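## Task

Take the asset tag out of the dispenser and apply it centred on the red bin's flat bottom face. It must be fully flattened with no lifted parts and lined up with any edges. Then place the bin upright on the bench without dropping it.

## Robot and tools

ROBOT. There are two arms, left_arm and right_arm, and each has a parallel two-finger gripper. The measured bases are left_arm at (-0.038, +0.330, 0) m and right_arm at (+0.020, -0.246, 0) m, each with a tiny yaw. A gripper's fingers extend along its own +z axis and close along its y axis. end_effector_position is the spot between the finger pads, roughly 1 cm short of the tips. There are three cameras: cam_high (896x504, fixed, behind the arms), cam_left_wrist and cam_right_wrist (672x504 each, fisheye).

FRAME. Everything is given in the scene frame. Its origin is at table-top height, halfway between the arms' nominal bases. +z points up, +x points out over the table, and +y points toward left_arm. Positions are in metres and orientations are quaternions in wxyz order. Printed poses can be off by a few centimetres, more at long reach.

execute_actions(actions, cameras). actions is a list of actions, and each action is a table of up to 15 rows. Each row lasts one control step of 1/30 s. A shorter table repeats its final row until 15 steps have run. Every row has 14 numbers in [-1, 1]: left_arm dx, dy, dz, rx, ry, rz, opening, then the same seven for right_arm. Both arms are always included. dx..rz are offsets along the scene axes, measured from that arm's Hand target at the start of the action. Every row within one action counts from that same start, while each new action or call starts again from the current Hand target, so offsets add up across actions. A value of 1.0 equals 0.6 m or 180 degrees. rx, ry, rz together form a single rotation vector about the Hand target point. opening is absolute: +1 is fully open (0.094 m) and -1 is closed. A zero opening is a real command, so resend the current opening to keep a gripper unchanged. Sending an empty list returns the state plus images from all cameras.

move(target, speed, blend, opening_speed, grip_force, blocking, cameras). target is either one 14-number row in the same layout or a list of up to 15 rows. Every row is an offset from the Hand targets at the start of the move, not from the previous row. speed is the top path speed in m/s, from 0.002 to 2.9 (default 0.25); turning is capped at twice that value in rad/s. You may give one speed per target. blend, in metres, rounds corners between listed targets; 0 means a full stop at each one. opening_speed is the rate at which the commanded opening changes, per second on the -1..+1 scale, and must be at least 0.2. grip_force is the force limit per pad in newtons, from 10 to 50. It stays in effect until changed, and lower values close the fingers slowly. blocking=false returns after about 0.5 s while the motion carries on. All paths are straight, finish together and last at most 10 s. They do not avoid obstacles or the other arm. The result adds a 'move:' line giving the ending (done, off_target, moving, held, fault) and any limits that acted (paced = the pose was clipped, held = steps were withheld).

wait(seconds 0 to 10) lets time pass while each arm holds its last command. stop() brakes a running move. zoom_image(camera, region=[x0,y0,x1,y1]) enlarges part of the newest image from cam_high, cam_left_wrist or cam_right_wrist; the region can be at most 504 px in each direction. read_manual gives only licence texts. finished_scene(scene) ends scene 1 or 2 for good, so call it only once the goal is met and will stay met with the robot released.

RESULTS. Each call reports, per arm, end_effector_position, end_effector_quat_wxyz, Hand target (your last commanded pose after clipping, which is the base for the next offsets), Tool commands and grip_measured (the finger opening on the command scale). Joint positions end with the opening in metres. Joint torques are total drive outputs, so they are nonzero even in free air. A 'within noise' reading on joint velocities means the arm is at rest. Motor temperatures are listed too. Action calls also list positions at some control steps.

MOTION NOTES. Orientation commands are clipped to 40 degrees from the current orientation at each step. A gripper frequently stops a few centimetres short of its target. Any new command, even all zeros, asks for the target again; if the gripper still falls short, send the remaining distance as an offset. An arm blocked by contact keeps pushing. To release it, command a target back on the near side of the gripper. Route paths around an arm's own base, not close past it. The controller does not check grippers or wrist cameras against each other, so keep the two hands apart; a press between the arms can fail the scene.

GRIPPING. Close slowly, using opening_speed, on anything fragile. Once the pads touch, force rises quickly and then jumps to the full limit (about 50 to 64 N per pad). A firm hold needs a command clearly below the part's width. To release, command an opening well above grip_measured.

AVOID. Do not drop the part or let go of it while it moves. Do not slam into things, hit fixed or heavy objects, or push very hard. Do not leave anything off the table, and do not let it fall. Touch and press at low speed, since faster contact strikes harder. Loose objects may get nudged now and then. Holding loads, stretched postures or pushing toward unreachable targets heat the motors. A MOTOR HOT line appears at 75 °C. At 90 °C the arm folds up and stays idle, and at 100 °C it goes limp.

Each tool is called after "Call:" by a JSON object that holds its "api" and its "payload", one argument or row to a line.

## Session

Scene 1 is done. Next I'll look at scene 2.

Call:
{"api": "execute_actions", "payload": {
  "actions": []
}}

Call:
{"api": "zoom_image", "payload": {
  "camera": "cam_high",
  "region": [360, 130, 600, 400]
}}

Scene clock: 0.00 s.
left_arm: end_effector_position=(+0.3625, +0.3445, +0.1068) grip_measured=+1.000 end_effector_quat_wxyz=(+0.586, -0.021, +0.810, +0.006) | right_arm: end_effector_position=(+0.4008, -0.2920, +0.1223) grip_measured=+1.000 end_effector_quat_wxyz=(+0.626, +0.101, +0.766, -0.102)
Joint positions: left_arm=[0.032 1.512 0.376 0.817 -0.006 -0.018 0.094] | right_arm=[0.068 1.506 0.28 1.02 0.305 0.031 0.094]
Joint velocities: within noise
Joint torques (N m): no reading
Motor temperatures (°C): left_arm=[27 27 42 29 25 24 26] | right_arm=[27 30 35 29 26 26 24]
Heat: left arm: 42 °C; right arm: 35 °C.
Hand target: left_arm +0.3634, +0.3445, +0.1092; +0.588, -0.021, +0.809, +0.006 | right_arm +0.4030, -0.2922, +0.1297; +0.635, +0.102, +0.759, -0.102
Tool commands: left_gripper/opening=+1.0 right_gripper/opening=+1.0

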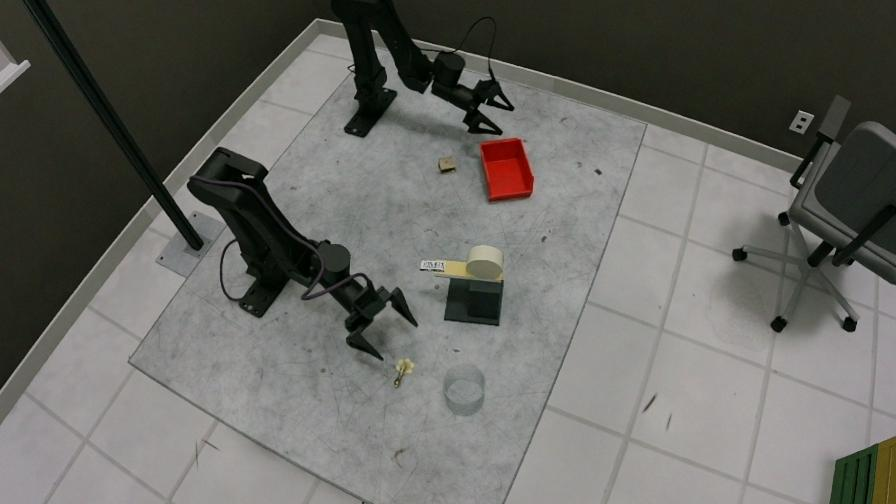

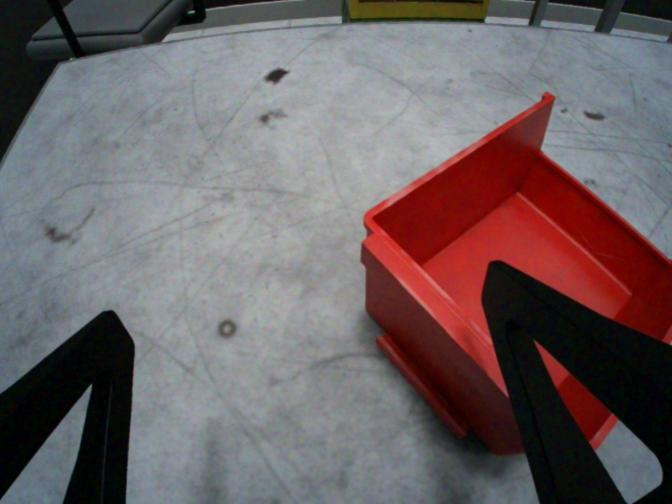

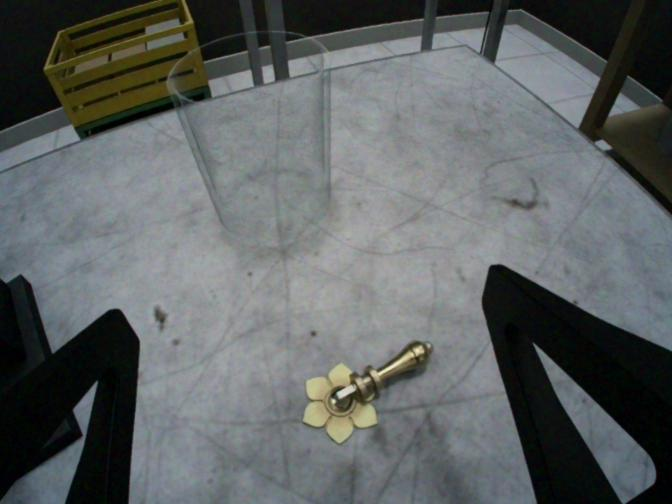

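Scaled by 1.867.

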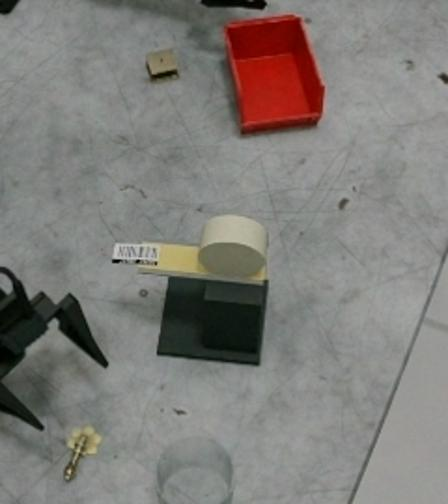

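Call:
{"api": "move", "payload": {
  "target": [-0.15, -0.03, 0.38, 0, 0, -0.1, 1, -0.25, 0.1, 0.4, 0, 0, 0.12, 1],
  "speed": 0.3,
  "cameras": ["all"]
}}

Call:
{"api": "zoom_image", "payload": {
  "camera": "cam_left_wrist",
  "region": [200, 150, 520, 504]
}}

Scene clock: 14.73 s.
left_arm: end_effector_position=(+0.2751, +0.3278, +0.3261) grip_measured=+1.000 end_effector_quat_wxyz=(+0.575, +0.099, +0.808, -0.085) | right_arm: end_effector_position=(+0.2558, -0.2318, +0.3610) grip_measured=+1.000 end_effector_quat_wxyz=(+0.636, -0.039, +0.770, +0.022)
Joint positions: left_arm=[0.276 0.884 1 -0.497 0.511 0.168 0.094] | right_arm=[0.019 0.529 0.959 -0.621 -0.113 -0.038 0.094]
Joint torques (N m): left_arm=[0.53 -1.65 9.48 1.98 0.25 0] | right_arm=[-0.64 2.04 9.03 1.78 -0.09 -0.12]
Heat: left arm: 44 °C; right arm: 37 °C.
Hand target: left_arm +0.2733, +0.3266, +0.3373; +0.582, +0.105, +0.802, -0.086 | right_arm +0.2530, -0.2322, +0.3697; +0.643, -0.042, +0.765, +0.019
Off the commanded pose: left_arm 0.011 m, 1 deg | right_arm 0.009 m, 1 deg.
move: off_target (left_arm)

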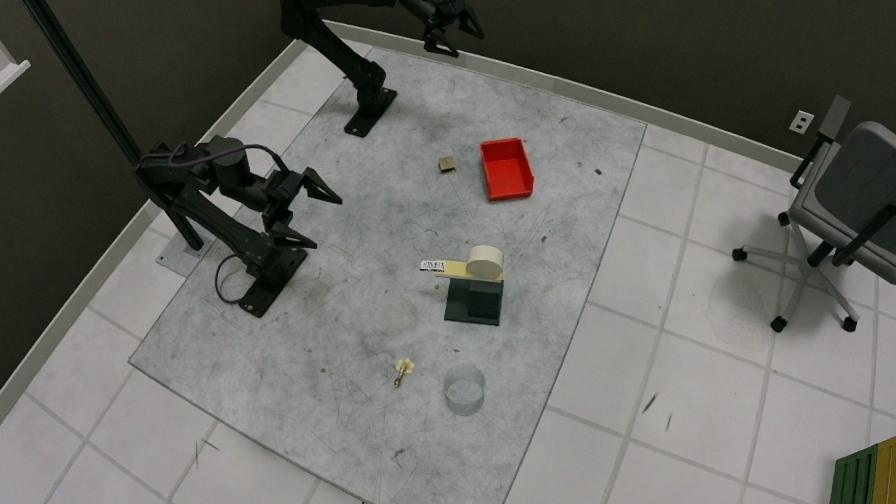

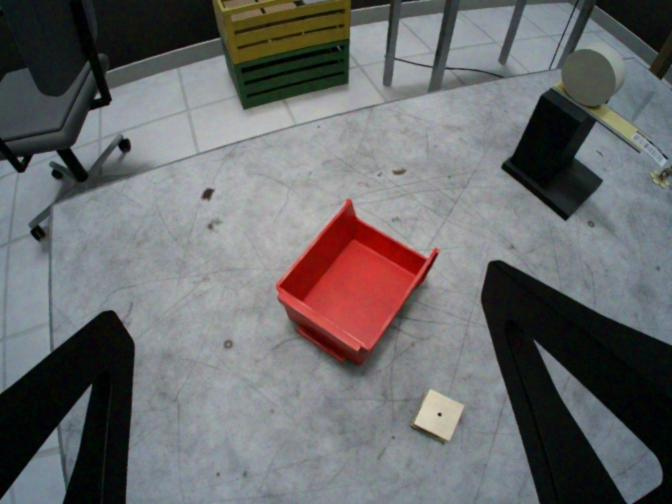

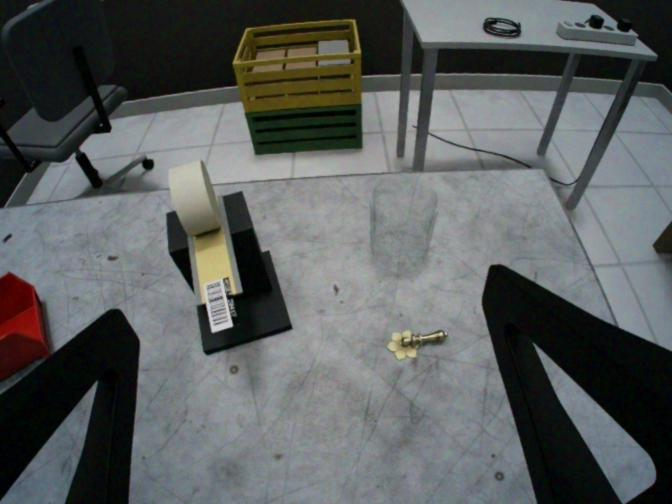

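Scaled by 1.424 from the camera's 672x504 image, which has a finer 960x720 frame.

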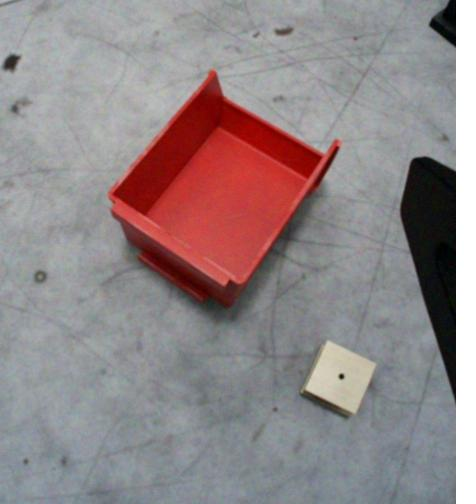

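Call:
{"api": "zoom_image", "payload": {
  "camera": "cam_right_wrist",
  "region": [150, 150, 310, 370]
}}

Call:
{"api": "zoom_image", "payload": {
  "camera": "cam_left_wrist",
  "region": [500, 30, 672, 230]
}}

Scaled by 2.291 from the camera's 672x504 image, which has a finer 960x720 frame.

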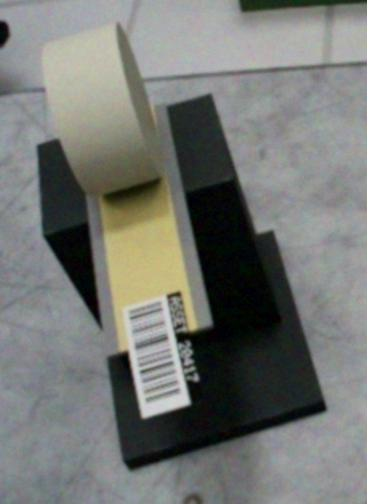

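Scaled by 2.520 from the camera's 672x504 image, which has a finer 960x720 frame.

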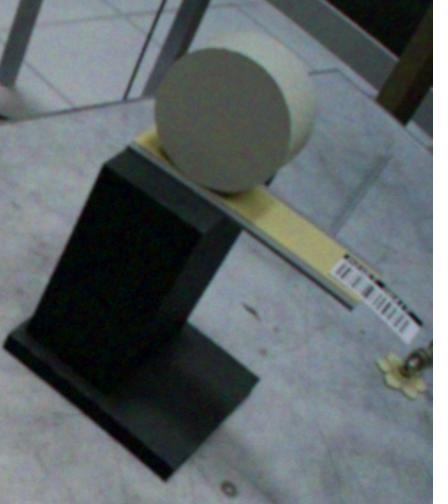

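Call:
{"api": "move", "payload": {
  "target": [0.3195, -0.091, -0.2955, 0.2451, 0.3265, -0.2015, 1, 0.055, 0.107, -0.3995, -0.471, -0.1625, 0.079, 1],
  "speed": 0.25,
  "cameras": ["all"]
}}

Call:
{"api": "zoom_image", "payload": {
  "camera": "cam_left_wrist",
  "region": [100, 0, 600, 400]
}}

Call:
{"api": "zoom_image", "payload": {
  "camera": "cam_right_wrist",
  "region": [200, 0, 500, 300]
}}

Scene clock: 131.60 s.
left_arm: end_effector_position=(+0.4622, +0.2730, +0.1654) grip_measured=+1.000 end_effector_quat_wxyz=(+0.116, +0.469, +0.874, +0.041) | right_arm: end_effector_position=(+0.2856, -0.1675, +0.1296) grip_measured=+1.000 end_effector_quat_wxyz=(-0.503, +0.632, -0.462, +0.366)
Joint positions: left_arm=[-0.111 2.411 2.637 -1.55 0.01 0.871 0.094] | right_arm=[0.289 0.485 0.023 0.234 -0.068 -1.584 0.094]
Joint torques (N m): left_arm=[-0.2 -12.94 8.13 0.87 -0.08 0.02] | right_arm=[-0.64 1.09 7.36 2.07 -0.03 -0.01]
Motor temperatures (°C): left_arm=[27 27 49 34 25 24 26] | right_arm=[27 29 41 36 26 26 24]
Heat: left arm: 49 °C; right arm: 41 °C.
Hand target: left_arm +0.4650, +0.2721, +0.1600; +0.000, +0.477, +0.879, +0.000 | right_arm +0.2860, -0.1679, +0.1300; -0.597, +0.546, -0.398, +0.433
Off the commanded pose: left_arm 0.006 m, 14 deg | right_arm 0.001 m, 18 deg.
joint sent to its limit (left arm) — joint 4 (wrist pitch), lower limit. The joint targets are off in orientation, not in position.
joint sent to its limit (right arm) — joint 3 (elbow), lower limit, where the elbow is as bent as it goes. The joint targets are off in orientation, not in position.
move: off_target (left_arm, right_arm)

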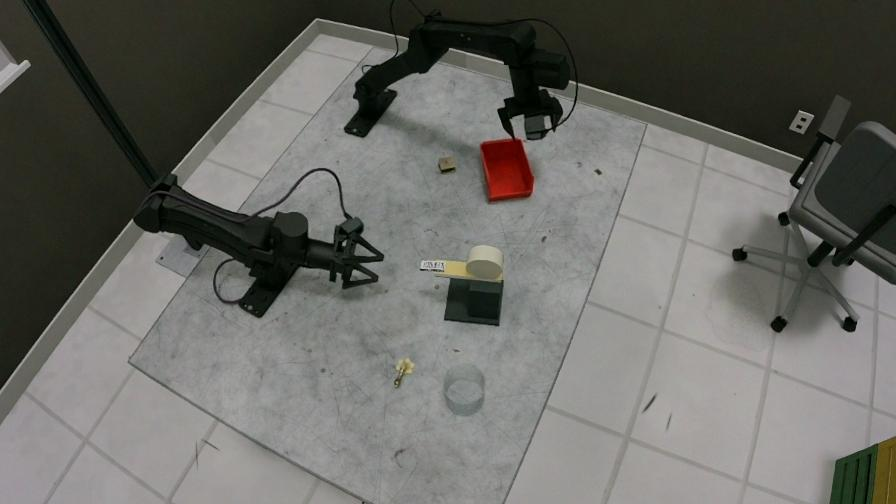

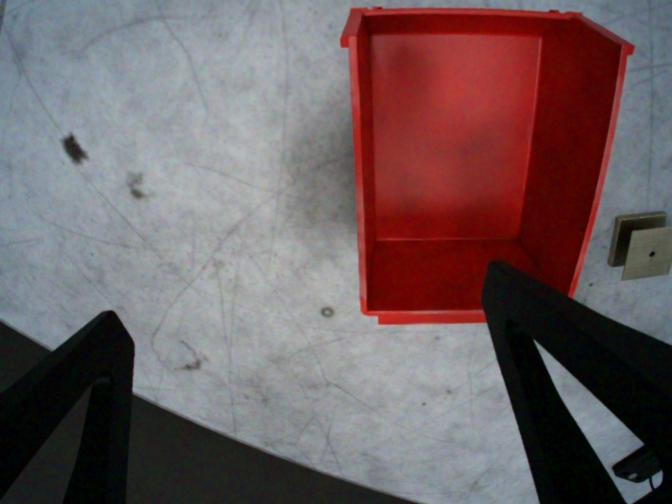

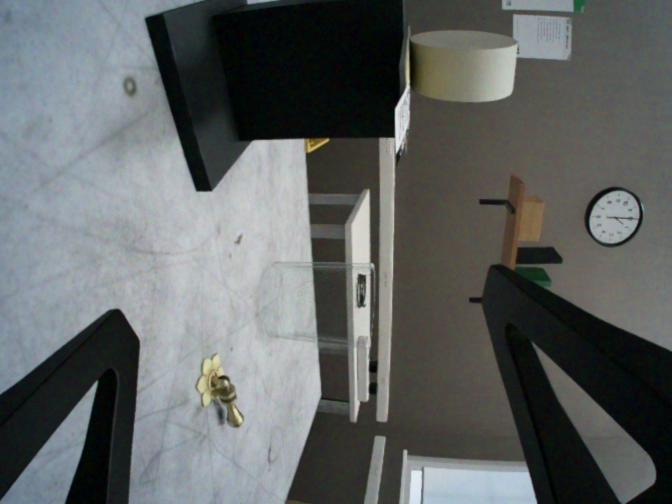

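Scaled by 1.008 from the camera's 672x504 image, which has a finer 960x720 frame.

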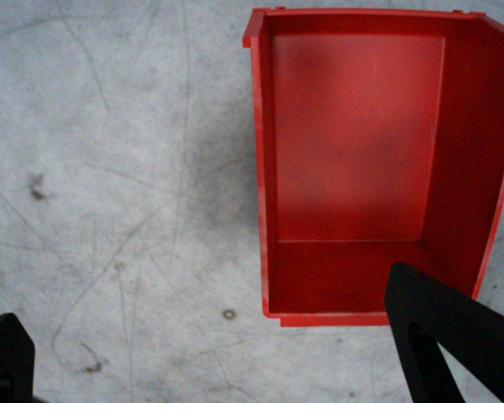

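Scaled by 1.680 from the camera's 672x504 image, which has a finer 960x720 frame.

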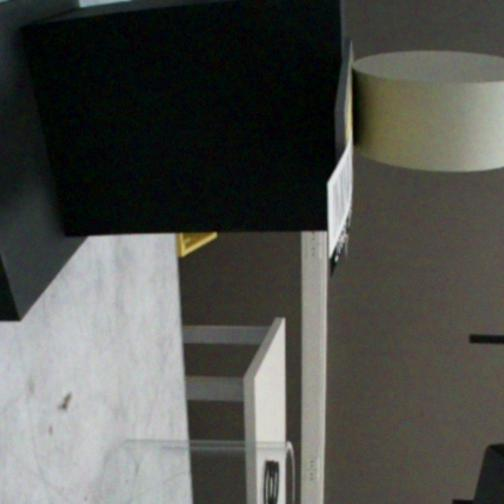

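Call:
{"api": "move", "payload": {
  "target": [-0.006, -0.005, -0.1, 0, 0, 0, 1, 0.095, 0.031, 0.008, 0, 0, 0, 1],
  "speed": 0.12,
  "cameras": ["all"]
}}

Call:
{"api": "zoom_image", "payload": {
  "camera": "cam_right_wrist",
  "region": [200, 0, 500, 300]
}}

Scene clock: 193.53 s.
left_arm: end_effector_position=(+0.4640, +0.2715, +0.1160) grip_measured=+1.000 end_effector_quat_wxyz=(+0.068, +0.473, +0.878, +0.023) | right_arm: end_effector_position=(+0.3434, -0.1510, +0.1321) grip_measured=+1.000 end_effector_quat_wxyz=(+0.564, -0.580, +0.416, -0.415)
Joint positions: left_arm=[-0.114 2.513 2.637 -1.551 0.008 0.871 0.094] | right_arm=[0.298 1.603 0.023 1.56 -0.065 -1.584 0.094]
Joint torques (N m): left_arm=[-0.81 -13.5 5.44 0.69 -0.1 -0.07] | right_arm=[0.76 -2.93 3.45 2.02 0.05 0.16]
Motor temperatures (°C): left_arm=[27 40 50 31 25 24 26] | right_arm=[27 29 39 40 26 26 24]
Heat: left arm: 50 °C; right arm: 40 °C.
Hand target: left_arm +0.4614, +0.2690, +0.1000; +0.000, +0.477, +0.879, +0.000 | right_arm +0.3430, -0.1494, +0.1348; +0.597, -0.546, +0.398, -0.433
Off the commanded pose: left_arm 0.016 m, 8 deg | right_arm 0.003 m, 6 deg.
joint sent to its limit (left arm) — joint 4 (wrist pitch), lower limit. The joint targets are off in orientation, not in position.
joint sent to its limit (right arm) — joint 4 (wrist pitch), upper limit. The joint targets are off in orientation, not in position.
move: off_target (left_arm, right_arm)

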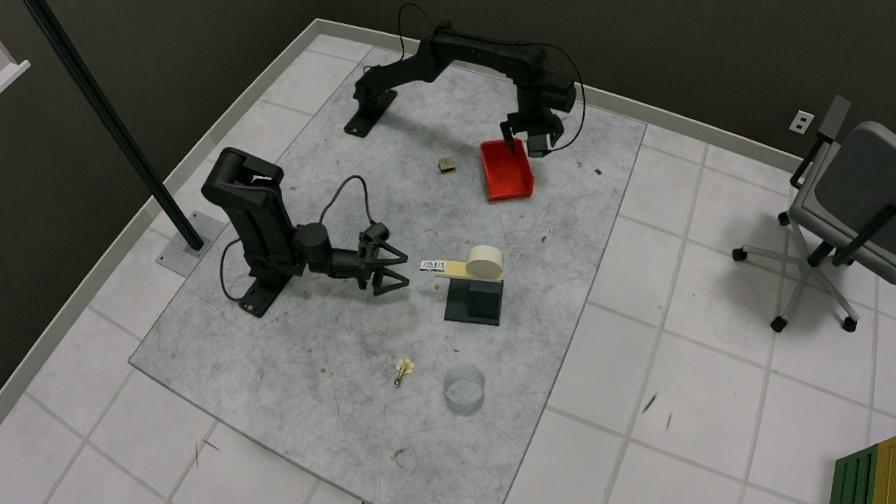

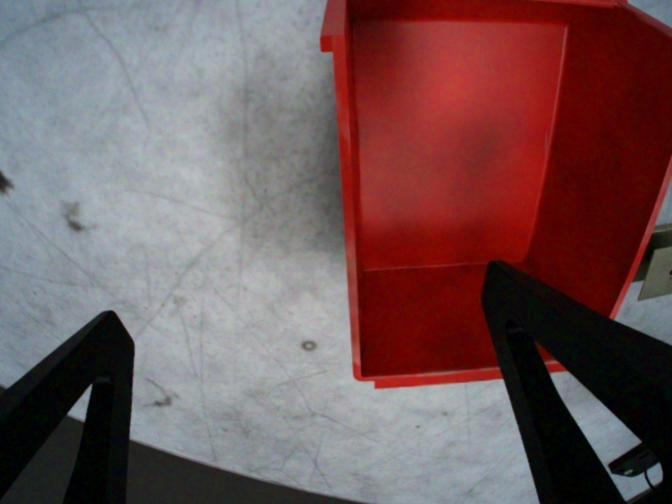

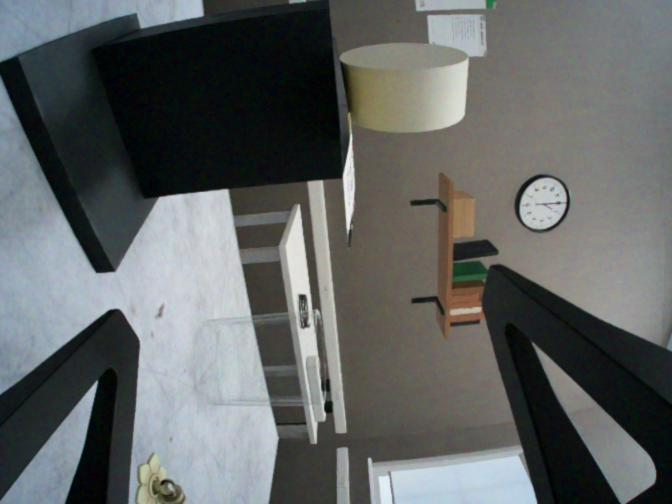

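Scaled by 1.680 from the camera's 672x504 image, which has a finer 960x720 frame.

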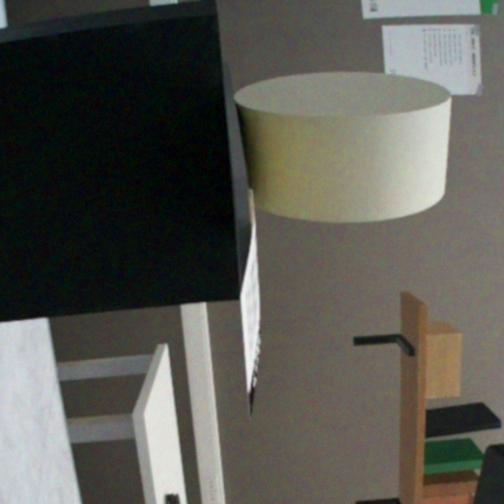

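Call:
{"api": "move", "payload": {
  "target": [-0.011, -0.0133, -0.1083, 0, 0, 0, 1, 0.035, 0.0113, 0.005, 0, 0, 0, 1],
  "speed": 0.08,
  "cameras": ["all"]
}}

Call:
{"api": "zoom_image", "payload": {
  "camera": "cam_right_wrist",
  "region": [200, 50, 500, 350]
}}

Call:
{"api": "zoom_image", "payload": {
  "camera": "cam_high",
  "region": [370, 230, 530, 320]
}}

Scene clock: 242.50 s.
left_arm: end_effector_position=(+0.4579, +0.2622, +0.0536) grip_measured=+1.000 end_effector_quat_wxyz=(+0.019, +0.478, +0.878, +0.003) | right_arm: end_effector_position=(+0.3605, -0.1452, +0.1316) grip_measured=+1.000 end_effector_quat_wxyz=(+0.565, -0.579, +0.416, -0.416)
Joint positions: left_arm=[-0.135 2.573 2.505 -1.465 0.007 0.86 0.094] | right_arm=[0.305 1.67 0.091 1.563 -0.059 -1.584 0.094]
Joint torques (N m): left_arm=[-0.61 -13.91 4.66 0.63 -0.03 -0.09] | right_arm=[0.72 -3.37 5.07 2.06 0.04 0.16]
Heat: left arm: 47 °C; right arm: 43 °C.
Hand target: left_arm +0.4547, +0.2610, +0.0349; +0.000, +0.477, +0.879, +0.000 | right_arm +0.3641, -0.1426, +0.1379; +0.597, -0.546, +0.398, -0.433
Off the commanded pose: left_arm 0.019 m, 2 deg | right_arm 0.008 m, 6 deg.
joint sent to its limit (right arm) — joint 4 (wrist pitch), upper limit. The joint targets are off in orientation, not in position.
move: off_target (left_arm, right_arm)

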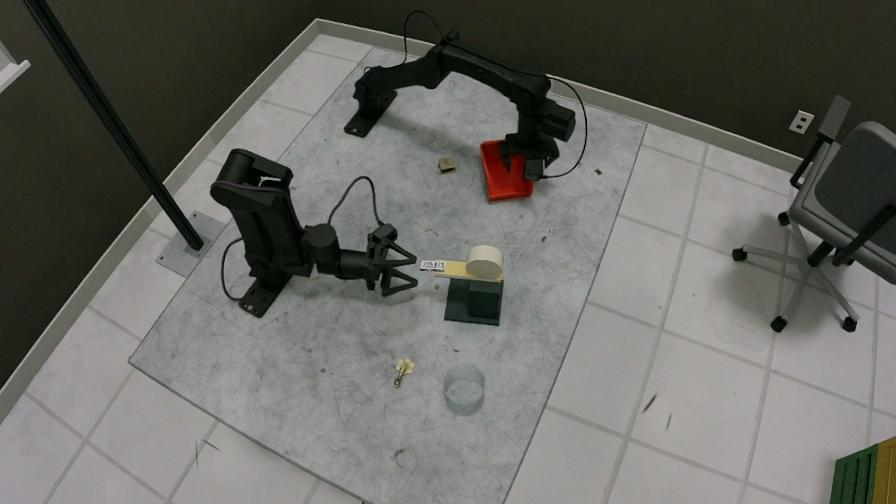

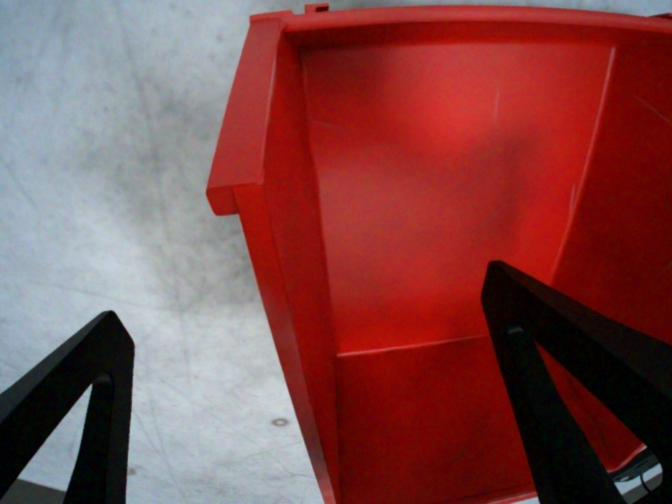

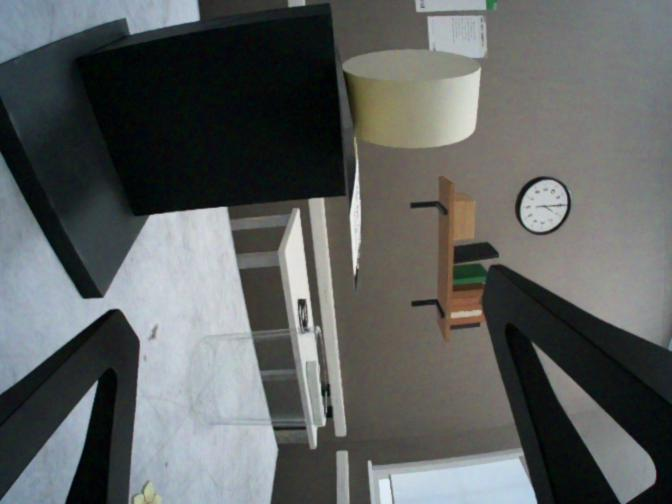

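Scaled by 1.680 from the camera's 672x504 image, which has a finer 960x720 frame.

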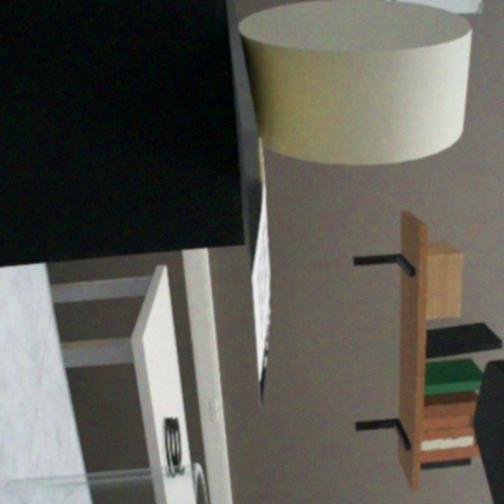

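Scaled by 3.150.

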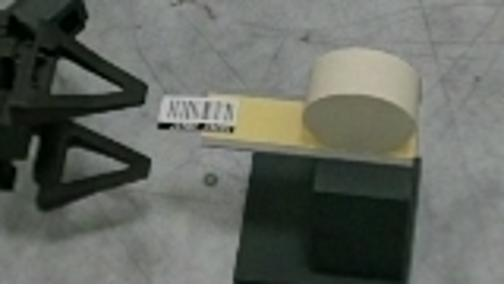

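Call:
{"api": "move", "payload": {
  "target": [0.001, 0.001, -0.008, 0, 0, 0, -1, 0.0023, 0.0095, 0.0225, 0, 0, 0, 1],
  "speed": 0.05,
  "grip_force": [45, 40],
  "opening_speed": 0.5,
  "cameras": ["all"]
}}

Call:
{"api": "zoom_image", "payload": {
  "camera": "cam_right_wrist",
  "region": [200, 50, 500, 350]
}}

Call:
{"api": "zoom_image", "payload": {
  "camera": "cam_high",
  "region": [370, 230, 530, 320]
}}

Scene clock: 329.27 s.
left_arm: end_effector_position=(+0.4571, +0.2583, +0.0534) grip_measured=-0.951 end_effector_quat_wxyz=(+0.023, +0.476, +0.879, -0.006) | right_arm: end_effector_position=(+0.3622, -0.1396, +0.1356) grip_measured=+1.000 end_effector_quat_wxyz=(+0.568, -0.575, +0.413, -0.418)
Joint positions: left_arm=[-0.135 2.568 2.494 -1.459 0.028 0.855 0.002] | right_arm=[0.334 1.67 0.104 1.563 -0.029 -1.583 0.094]
Joint torques (N m): left_arm=[-0.27 -13.46 3.97 0.8 -0.28 -0.03] | right_arm=[0.72 -5.76 5.24 2.06 0.05 0.15]
Motor temperatures (°C): left_arm=[27 46 45 30 25 24 26] | right_arm=[27 29 36 46 26 26 23]
Heat: left arm: 46 °C; right arm: 46 °C.
Hand target: left_arm +0.4553, +0.2615, +0.0302; +0.000, +0.477, +0.879, +0.000 | right_arm +0.3654, -0.1370, +0.1513; +0.597, -0.546, +0.398, -0.433
Off the commanded pose: left_arm 0.024 m, 3 deg | right_arm 0.016 m, 5 deg.
joint sent to its limit (right arm) — joint 4 (wrist pitch), upper limit. The joint targets still meet the commanded pose.
grip_force (N): 45, 40
move: off_target (left_arm, right_arm)

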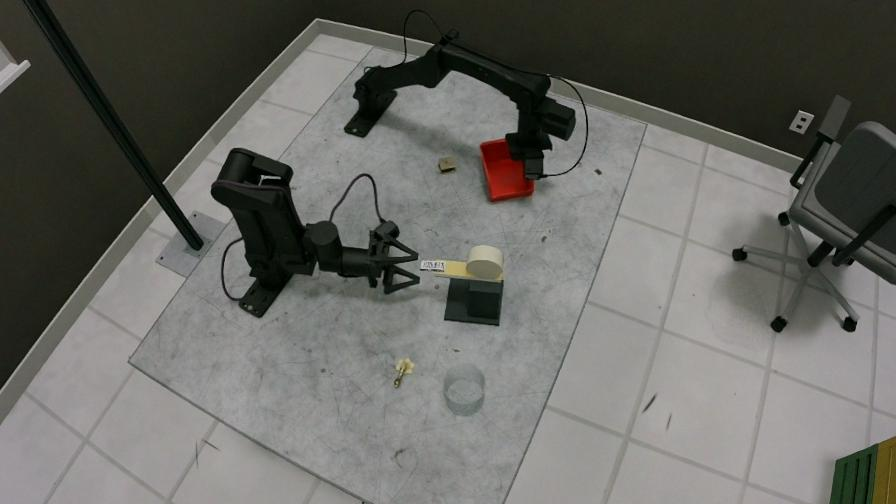

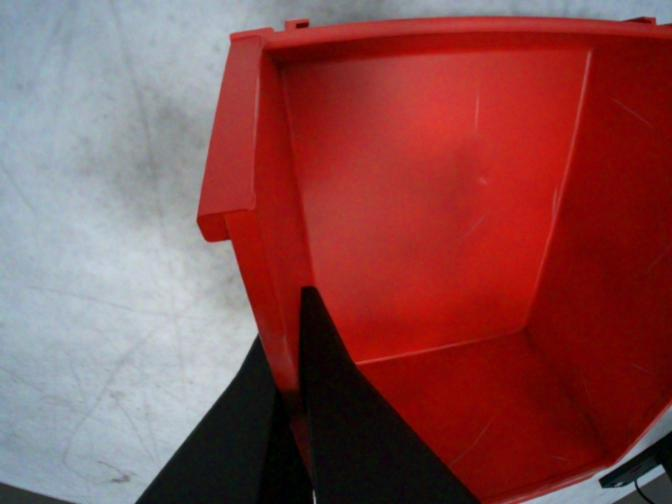

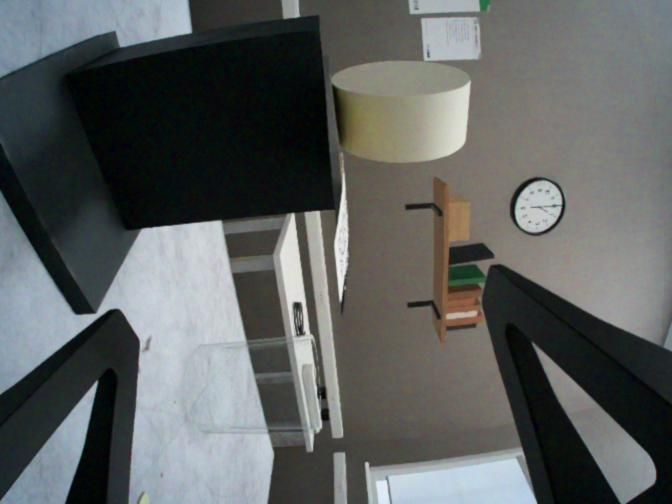

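Scaled by 1.680 from the camera's 672x504 image, which has a finer 960x720 frame.

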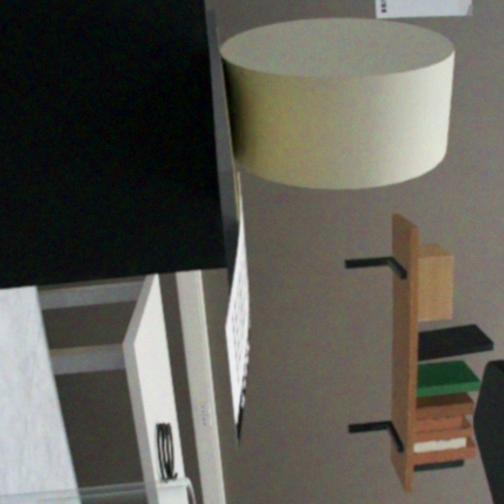

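Scaled by 3.150.

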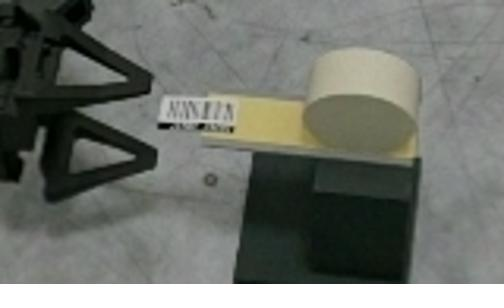

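Call:
{"api": "move", "payload": {
  "target": [0, 0, 0, 0, 0, 0, -1, 0.003, 0.004, 0.02, 0, 0, 0, 1],
  "speed": 0.05,
  "cameras": ["cam_right_wrist", "cam_high"]
}}

Call:
{"api": "zoom_image", "payload": {
  "camera": "cam_right_wrist",
  "region": [200, 50, 500, 350]
}}

Call:
{"api": "zoom_image", "payload": {
  "camera": "cam_high",
  "region": [370, 230, 530, 320]
}}

Scene clock: 351.83 s.
left_arm: end_effector_position=(+0.4571, +0.2583, +0.0534) grip_measured=-0.952 end_effector_quat_wxyz=(+0.023, +0.476, +0.879, -0.006) | right_arm: end_effector_position=(+0.3644, -0.1369, +0.1461) grip_measured=+1.000 end_effector_quat_wxyz=(+0.577, -0.566, +0.406, -0.425)
Joint positions: left_arm=[-0.135 2.568 2.494 -1.459 0.028 0.855 0.002] | right_arm=[0.344 1.653 0.118 1.563 -0.02 -1.582 0.094]
Joint torques (N m): left_arm=[-0.35 -13.61 3.93 0.79 -0.26 -0.05] | right_arm=[0.72 -6.02 5.46 2.05 0.04 0.13]
Heat: left arm: 47 °C; right arm: 46 °C.
Hand target: left_arm +0.4554, +0.2615, +0.0301; +0.000, +0.477, +0.879, +0.000 | right_arm +0.3672, -0.1345, +0.1634; +0.597, -0.546, +0.398, -0.433
Off the commanded pose: left_arm 0.023 m, 3 deg | right_arm 0.018 m, 3 deg.
joint sent to its limit (right arm) — joint 4 (wrist pitch), upper limit. The joint targets still meet the commanded pose.
grip_force (N): 45, 40
move: off_target (left_arm, right_arm)
Images, in order (width x height): cam_high 896x504, cam_right_wrist 672x504.

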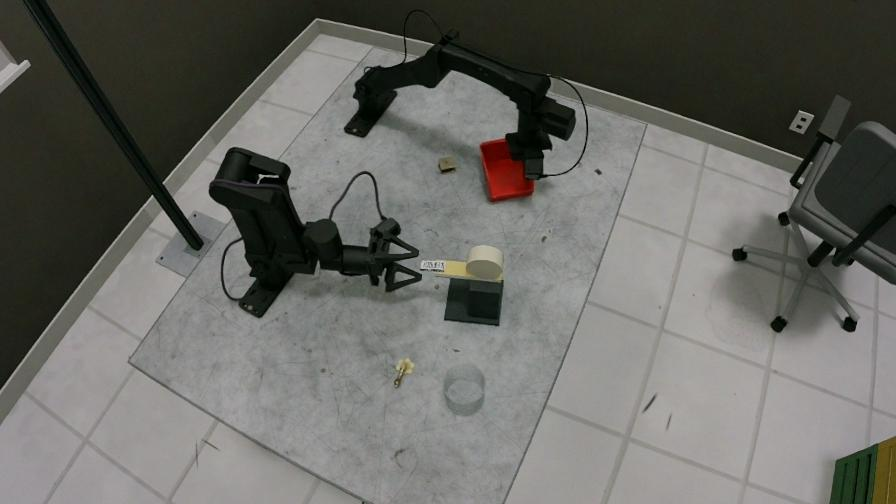

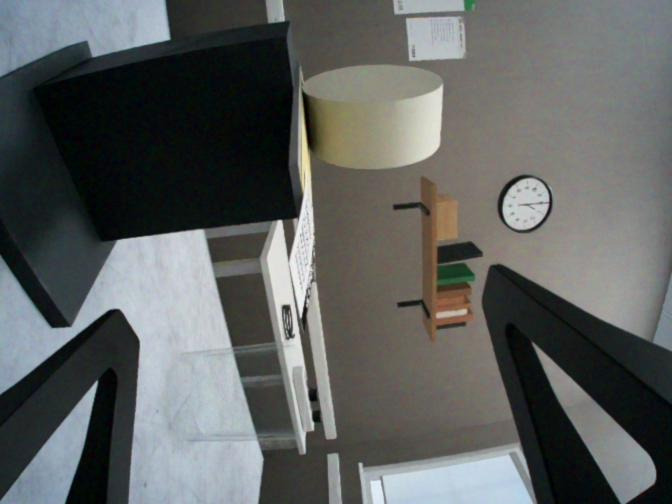

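Scaled by 1.680 from the camera's 672x504 image, which has a finer 960x720 frame.

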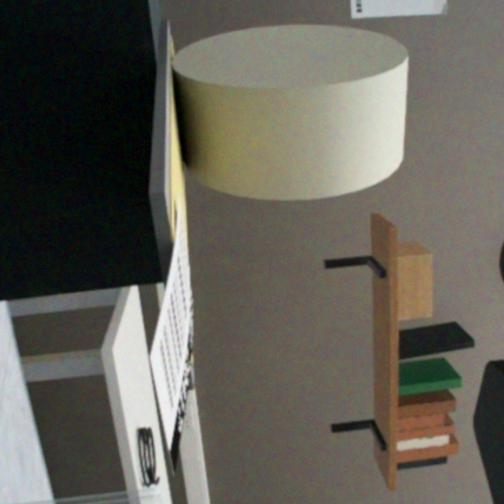

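Scaled by 3.150.

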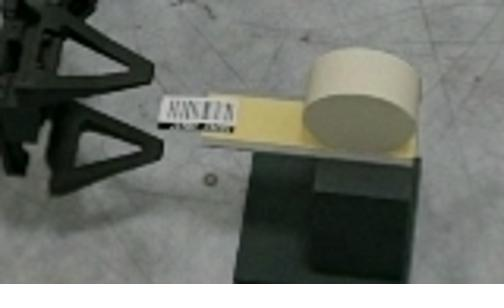

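Call:
{"api": "move", "payload": {
  "target": [0, 0, 0, 0, 0, 0, -1, 0.021, 0.0068, 0.0007, 0, 0, 0, 1],
  "speed": 0.04,
  "cameras": ["cam_right_wrist", "cam_high"]
}}

Call:
{"api": "zoom_image", "payload": {
  "camera": "cam_right_wrist",
  "region": [200, 50, 500, 350]
}}

Scene clock: 367.47 s.
left_arm: end_effector_position=(+0.4571, +0.2583, +0.0534) grip_measured=-0.952 end_effector_quat_wxyz=(+0.023, +0.476, +0.879, -0.006) | right_arm: end_effector_position=(+0.3764, -0.1336, +0.1588) grip_measured=+1.000 end_effector_quat_wxyz=(+0.588, -0.554, +0.398, -0.434)
Joint positions: left_arm=[-0.135 2.568 2.494 -1.459 0.028 0.855 0.002] | right_arm=[0.344 1.665 0.17 1.563 -0.018 -1.582 0.094]
Joint torques (N m): left_arm=[-0.35 -13.52 3.86 0.81 -0.26 -0.06] | right_arm=[0.81 -3.75 5.72 1.95 0.06 0.15]
Heat: left arm: 47 °C; right arm: 46 °C.
Hand target: left_arm +0.4554, +0.2615, +0.0301; +0.000, +0.477, +0.879, +0.000 | right_arm +0.3799, -0.1304, +0.1639; +0.597, -0.546, +0.398, -0.433
Off the commanded pose: left_arm 0.024 m, 3 deg | right_arm 0.007 m, 1 deg.
grip_force (N): 45, 40
move: off_target (left_arm)
Images, in order (width x height): cam_high 896x504, cam_right_wrist 672x504.

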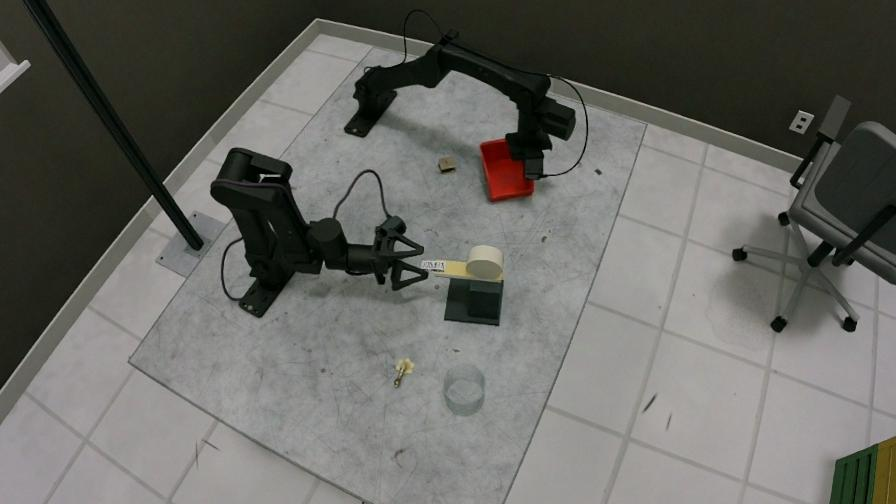

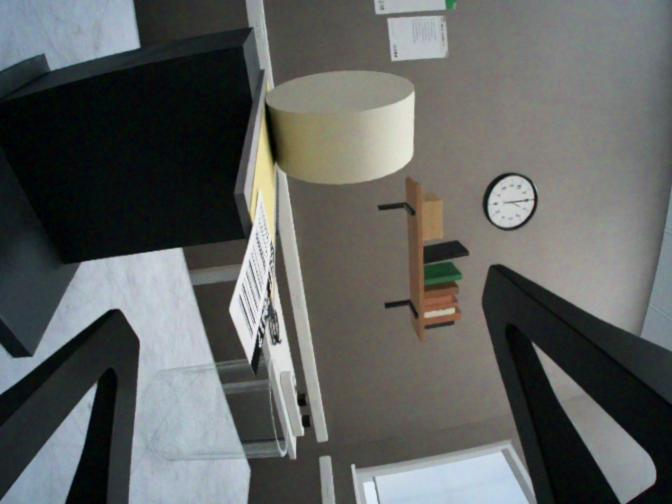

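Scaled by 1.680 from the camera's 672x504 image, which has a finer 960x720 frame.

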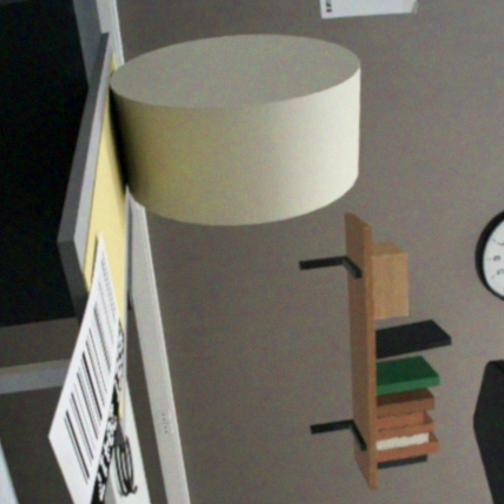

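Call:
{"api": "move", "payload": {
  "target": [0,0,0,0,0,0,-1, 0.0,0.0,-0.0367,0,0,0,1],
  "speed": 0.05,
  "cameras": ["cam_right_wrist","cam_high"]
}}

Scene clock: 412.53 s.
left_arm: end_effector_position=(+0.4571, +0.2583, +0.0534) grip_measured=-0.952 end_effector_quat_wxyz=(+0.023, +0.476, +0.879, -0.006) | right_arm: end_effector_position=(+0.3781, -0.1331, +0.1379) grip_measured=+1.000 end_effector_quat_wxyz=(+0.572, -0.571, +0.411, -0.422)
Joint positions: left_arm=[-0.135 2.568 2.494 -1.459 0.028 0.855 0.002] | right_arm=[0.344 1.725 0.17 1.565 -0.018 -1.582 0.094]
Joint torques (N m): left_arm=[-0.4 -13.49 4.11 0.79 -0.25 -0.04] | right_arm=[0.75 -4 4.64 2.02 0.04 0.14]
Heat: left arm: 48 °C; right arm: 46 °C.
Hand target: left_arm +0.4554, +0.2615, +0.0301; +0.000, +0.477, +0.879, +0.000 | right_arm +0.3799, -0.1304, +0.1418; +0.597, -0.546, +0.398, -0.433
Off the commanded pose: left_arm 0.024 m, 3 deg | right_arm 0.005 m, 4 deg.
joint sent to its limit (right arm) — joint 4 (wrist pitch), upper limit. The joint targets are off in orientation, not in position.
grip_force (N): 45, 40
move: off_target (left_arm, right_arm)
Images, in order (width x height): cam_high 896x504, cam_right_wrist 672x504.

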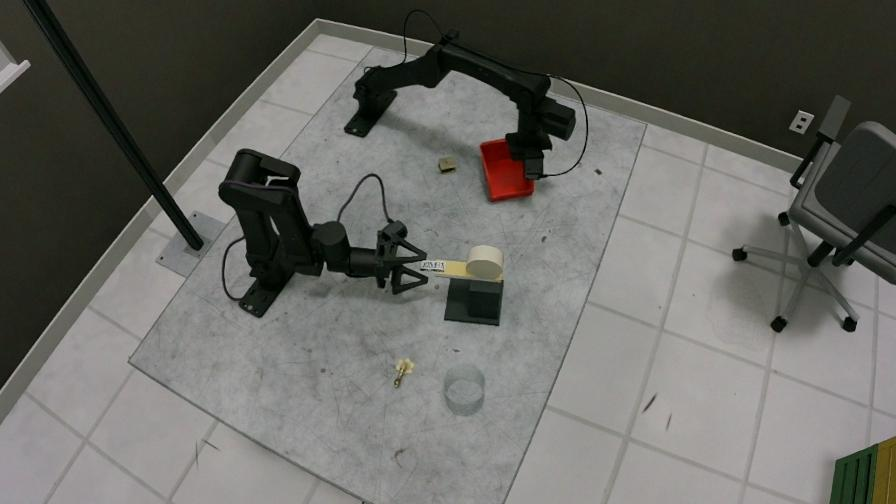

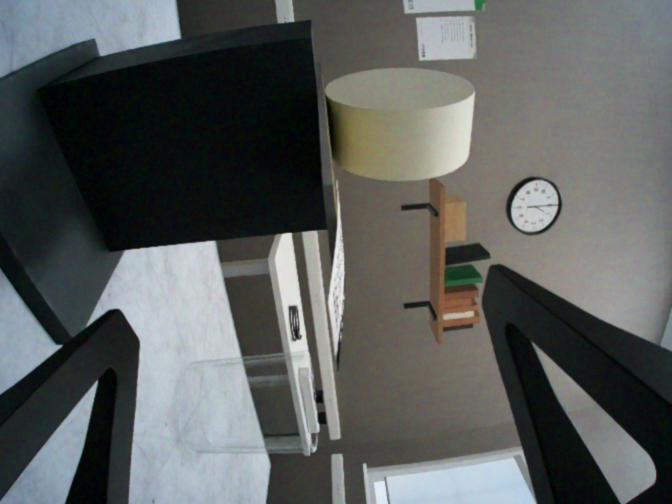

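Call:
{"api": "zoom_image", "payload": {
  "camera": "cam_right_wrist",
  "region": [240, 160, 440, 400]
}}

Call:
{"api": "move", "payload": {
  "target": [0,0,0,0,0,0,-1, 0.0,0.0,0.013,0,0,0,1],
  "speed": 0.05,
  "cameras": ["cam_right_wrist"]
}}

Scaled by 2.100 from the camera's 672x504 image, which has a finer 960x720 frame.

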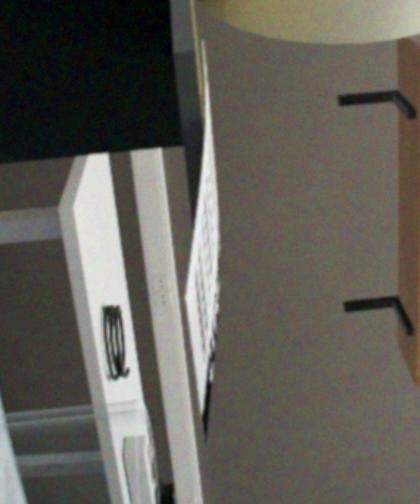

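Scene clock: 425.40 s.
left_arm: end_effector_position=(+0.4571, +0.2583, +0.0534) grip_measured=-0.952 end_effector_quat_wxyz=(+0.023, +0.476, +0.879, -0.006) | right_arm: end_effector_position=(+0.3781, -0.1331, +0.1379) grip_measured=+1.000 end_effector_quat_wxyz=(+0.572, -0.571, +0.411, -0.422)
Joint positions: left_arm=[-0.135 2.568 2.494 -1.459 0.028 0.855 0.002] | right_arm=[0.344 1.725 0.17 1.565 -0.018 -1.582 0.094]
Joint torques (N m): left_arm=[-0.31 -13.59 3.78 0.79 -0.23 -0.08] | right_arm=[0.8 -5.79 4.81 2.04 0.05 0.14]
Heat: left arm: 48 °C; right arm: 47 °C.
Hand target: left_arm +0.4554, +0.2615, +0.0301; +0.000, +0.477, +0.879, +0.000 | right_arm +0.3799, -0.1304, +0.1496; +0.597, -0.546, +0.398, -0.433
Off the commanded pose: left_arm 0.024 m, 3 deg | right_arm 0.012 m, 4 deg.
joint sent to its limit (right arm) — joint 4 (wrist pitch), upper limit. The joint targets still meet the commanded pose.
grip_force (N): 45, 40
move: off_target (left_arm, right_arm)
Images, in order (width x height): cam_right_wrist 672x504.

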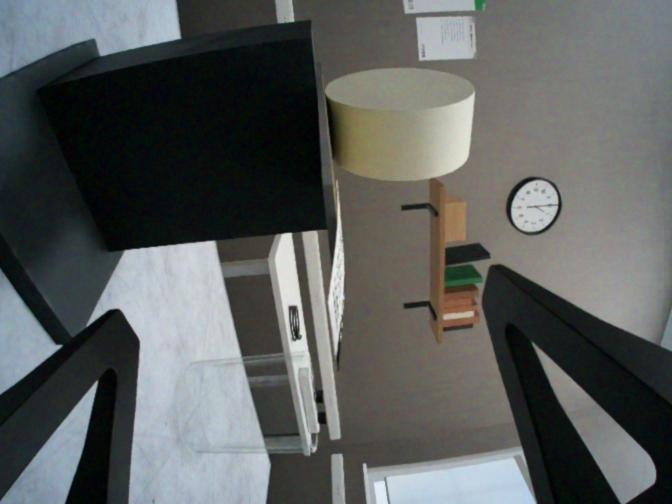

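Call:
{"api": "move", "payload": {
  "target": [0,0,0,0,0,0,-1, 0.0,0.0,0.009,0,0,0,1],
  "speed": 0.05,
  "cameras": ["cam_right_wrist"]
}}

Scene clock: 431.00 s.
left_arm: end_effector_position=(+0.4571, +0.2583, +0.0534) grip_measured=-0.952 end_effector_quat_wxyz=(+0.023, +0.476, +0.879, -0.006) | right_arm: end_effector_position=(+0.3781, -0.1331, +0.1379) grip_measured=+1.000 end_effector_quat_wxyz=(+0.572, -0.571, +0.411, -0.422)
Joint positions: left_arm=[-0.135 2.568 2.494 -1.459 0.028 0.855 0.002] | right_arm=[0.344 1.725 0.17 1.565 -0.018 -1.582 0.094]
Joint torques (N m): left_arm=[-0.39 -13.44 3.96 0.78 -0.23 -0.05] | right_arm=[0.77 -6.95 4.89 2.03 0.05 0.15]
Heat: left arm: 48 °C; right arm: 47 °C.
Hand target: left_arm +0.4554, +0.2615, +0.0301; +0.000, +0.477, +0.879, +0.000 | right_arm +0.3799, -0.1304, +0.1550; +0.597, -0.546, +0.398, -0.433
Off the commanded pose: left_arm 0.024 m, 3 deg | right_arm 0.017 m, 4 deg.
joint sent to its limit (right arm) — joint 4 (wrist pitch), upper limit. The joint targets still meet the commanded pose.
grip_force (N): 45, 40
move: off_target (left_arm, right_arm)
Images, in order (width x height): cam_right_wrist 672x504.

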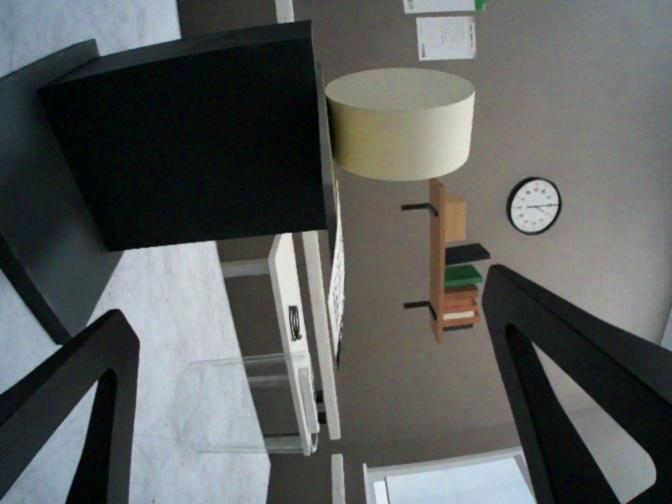

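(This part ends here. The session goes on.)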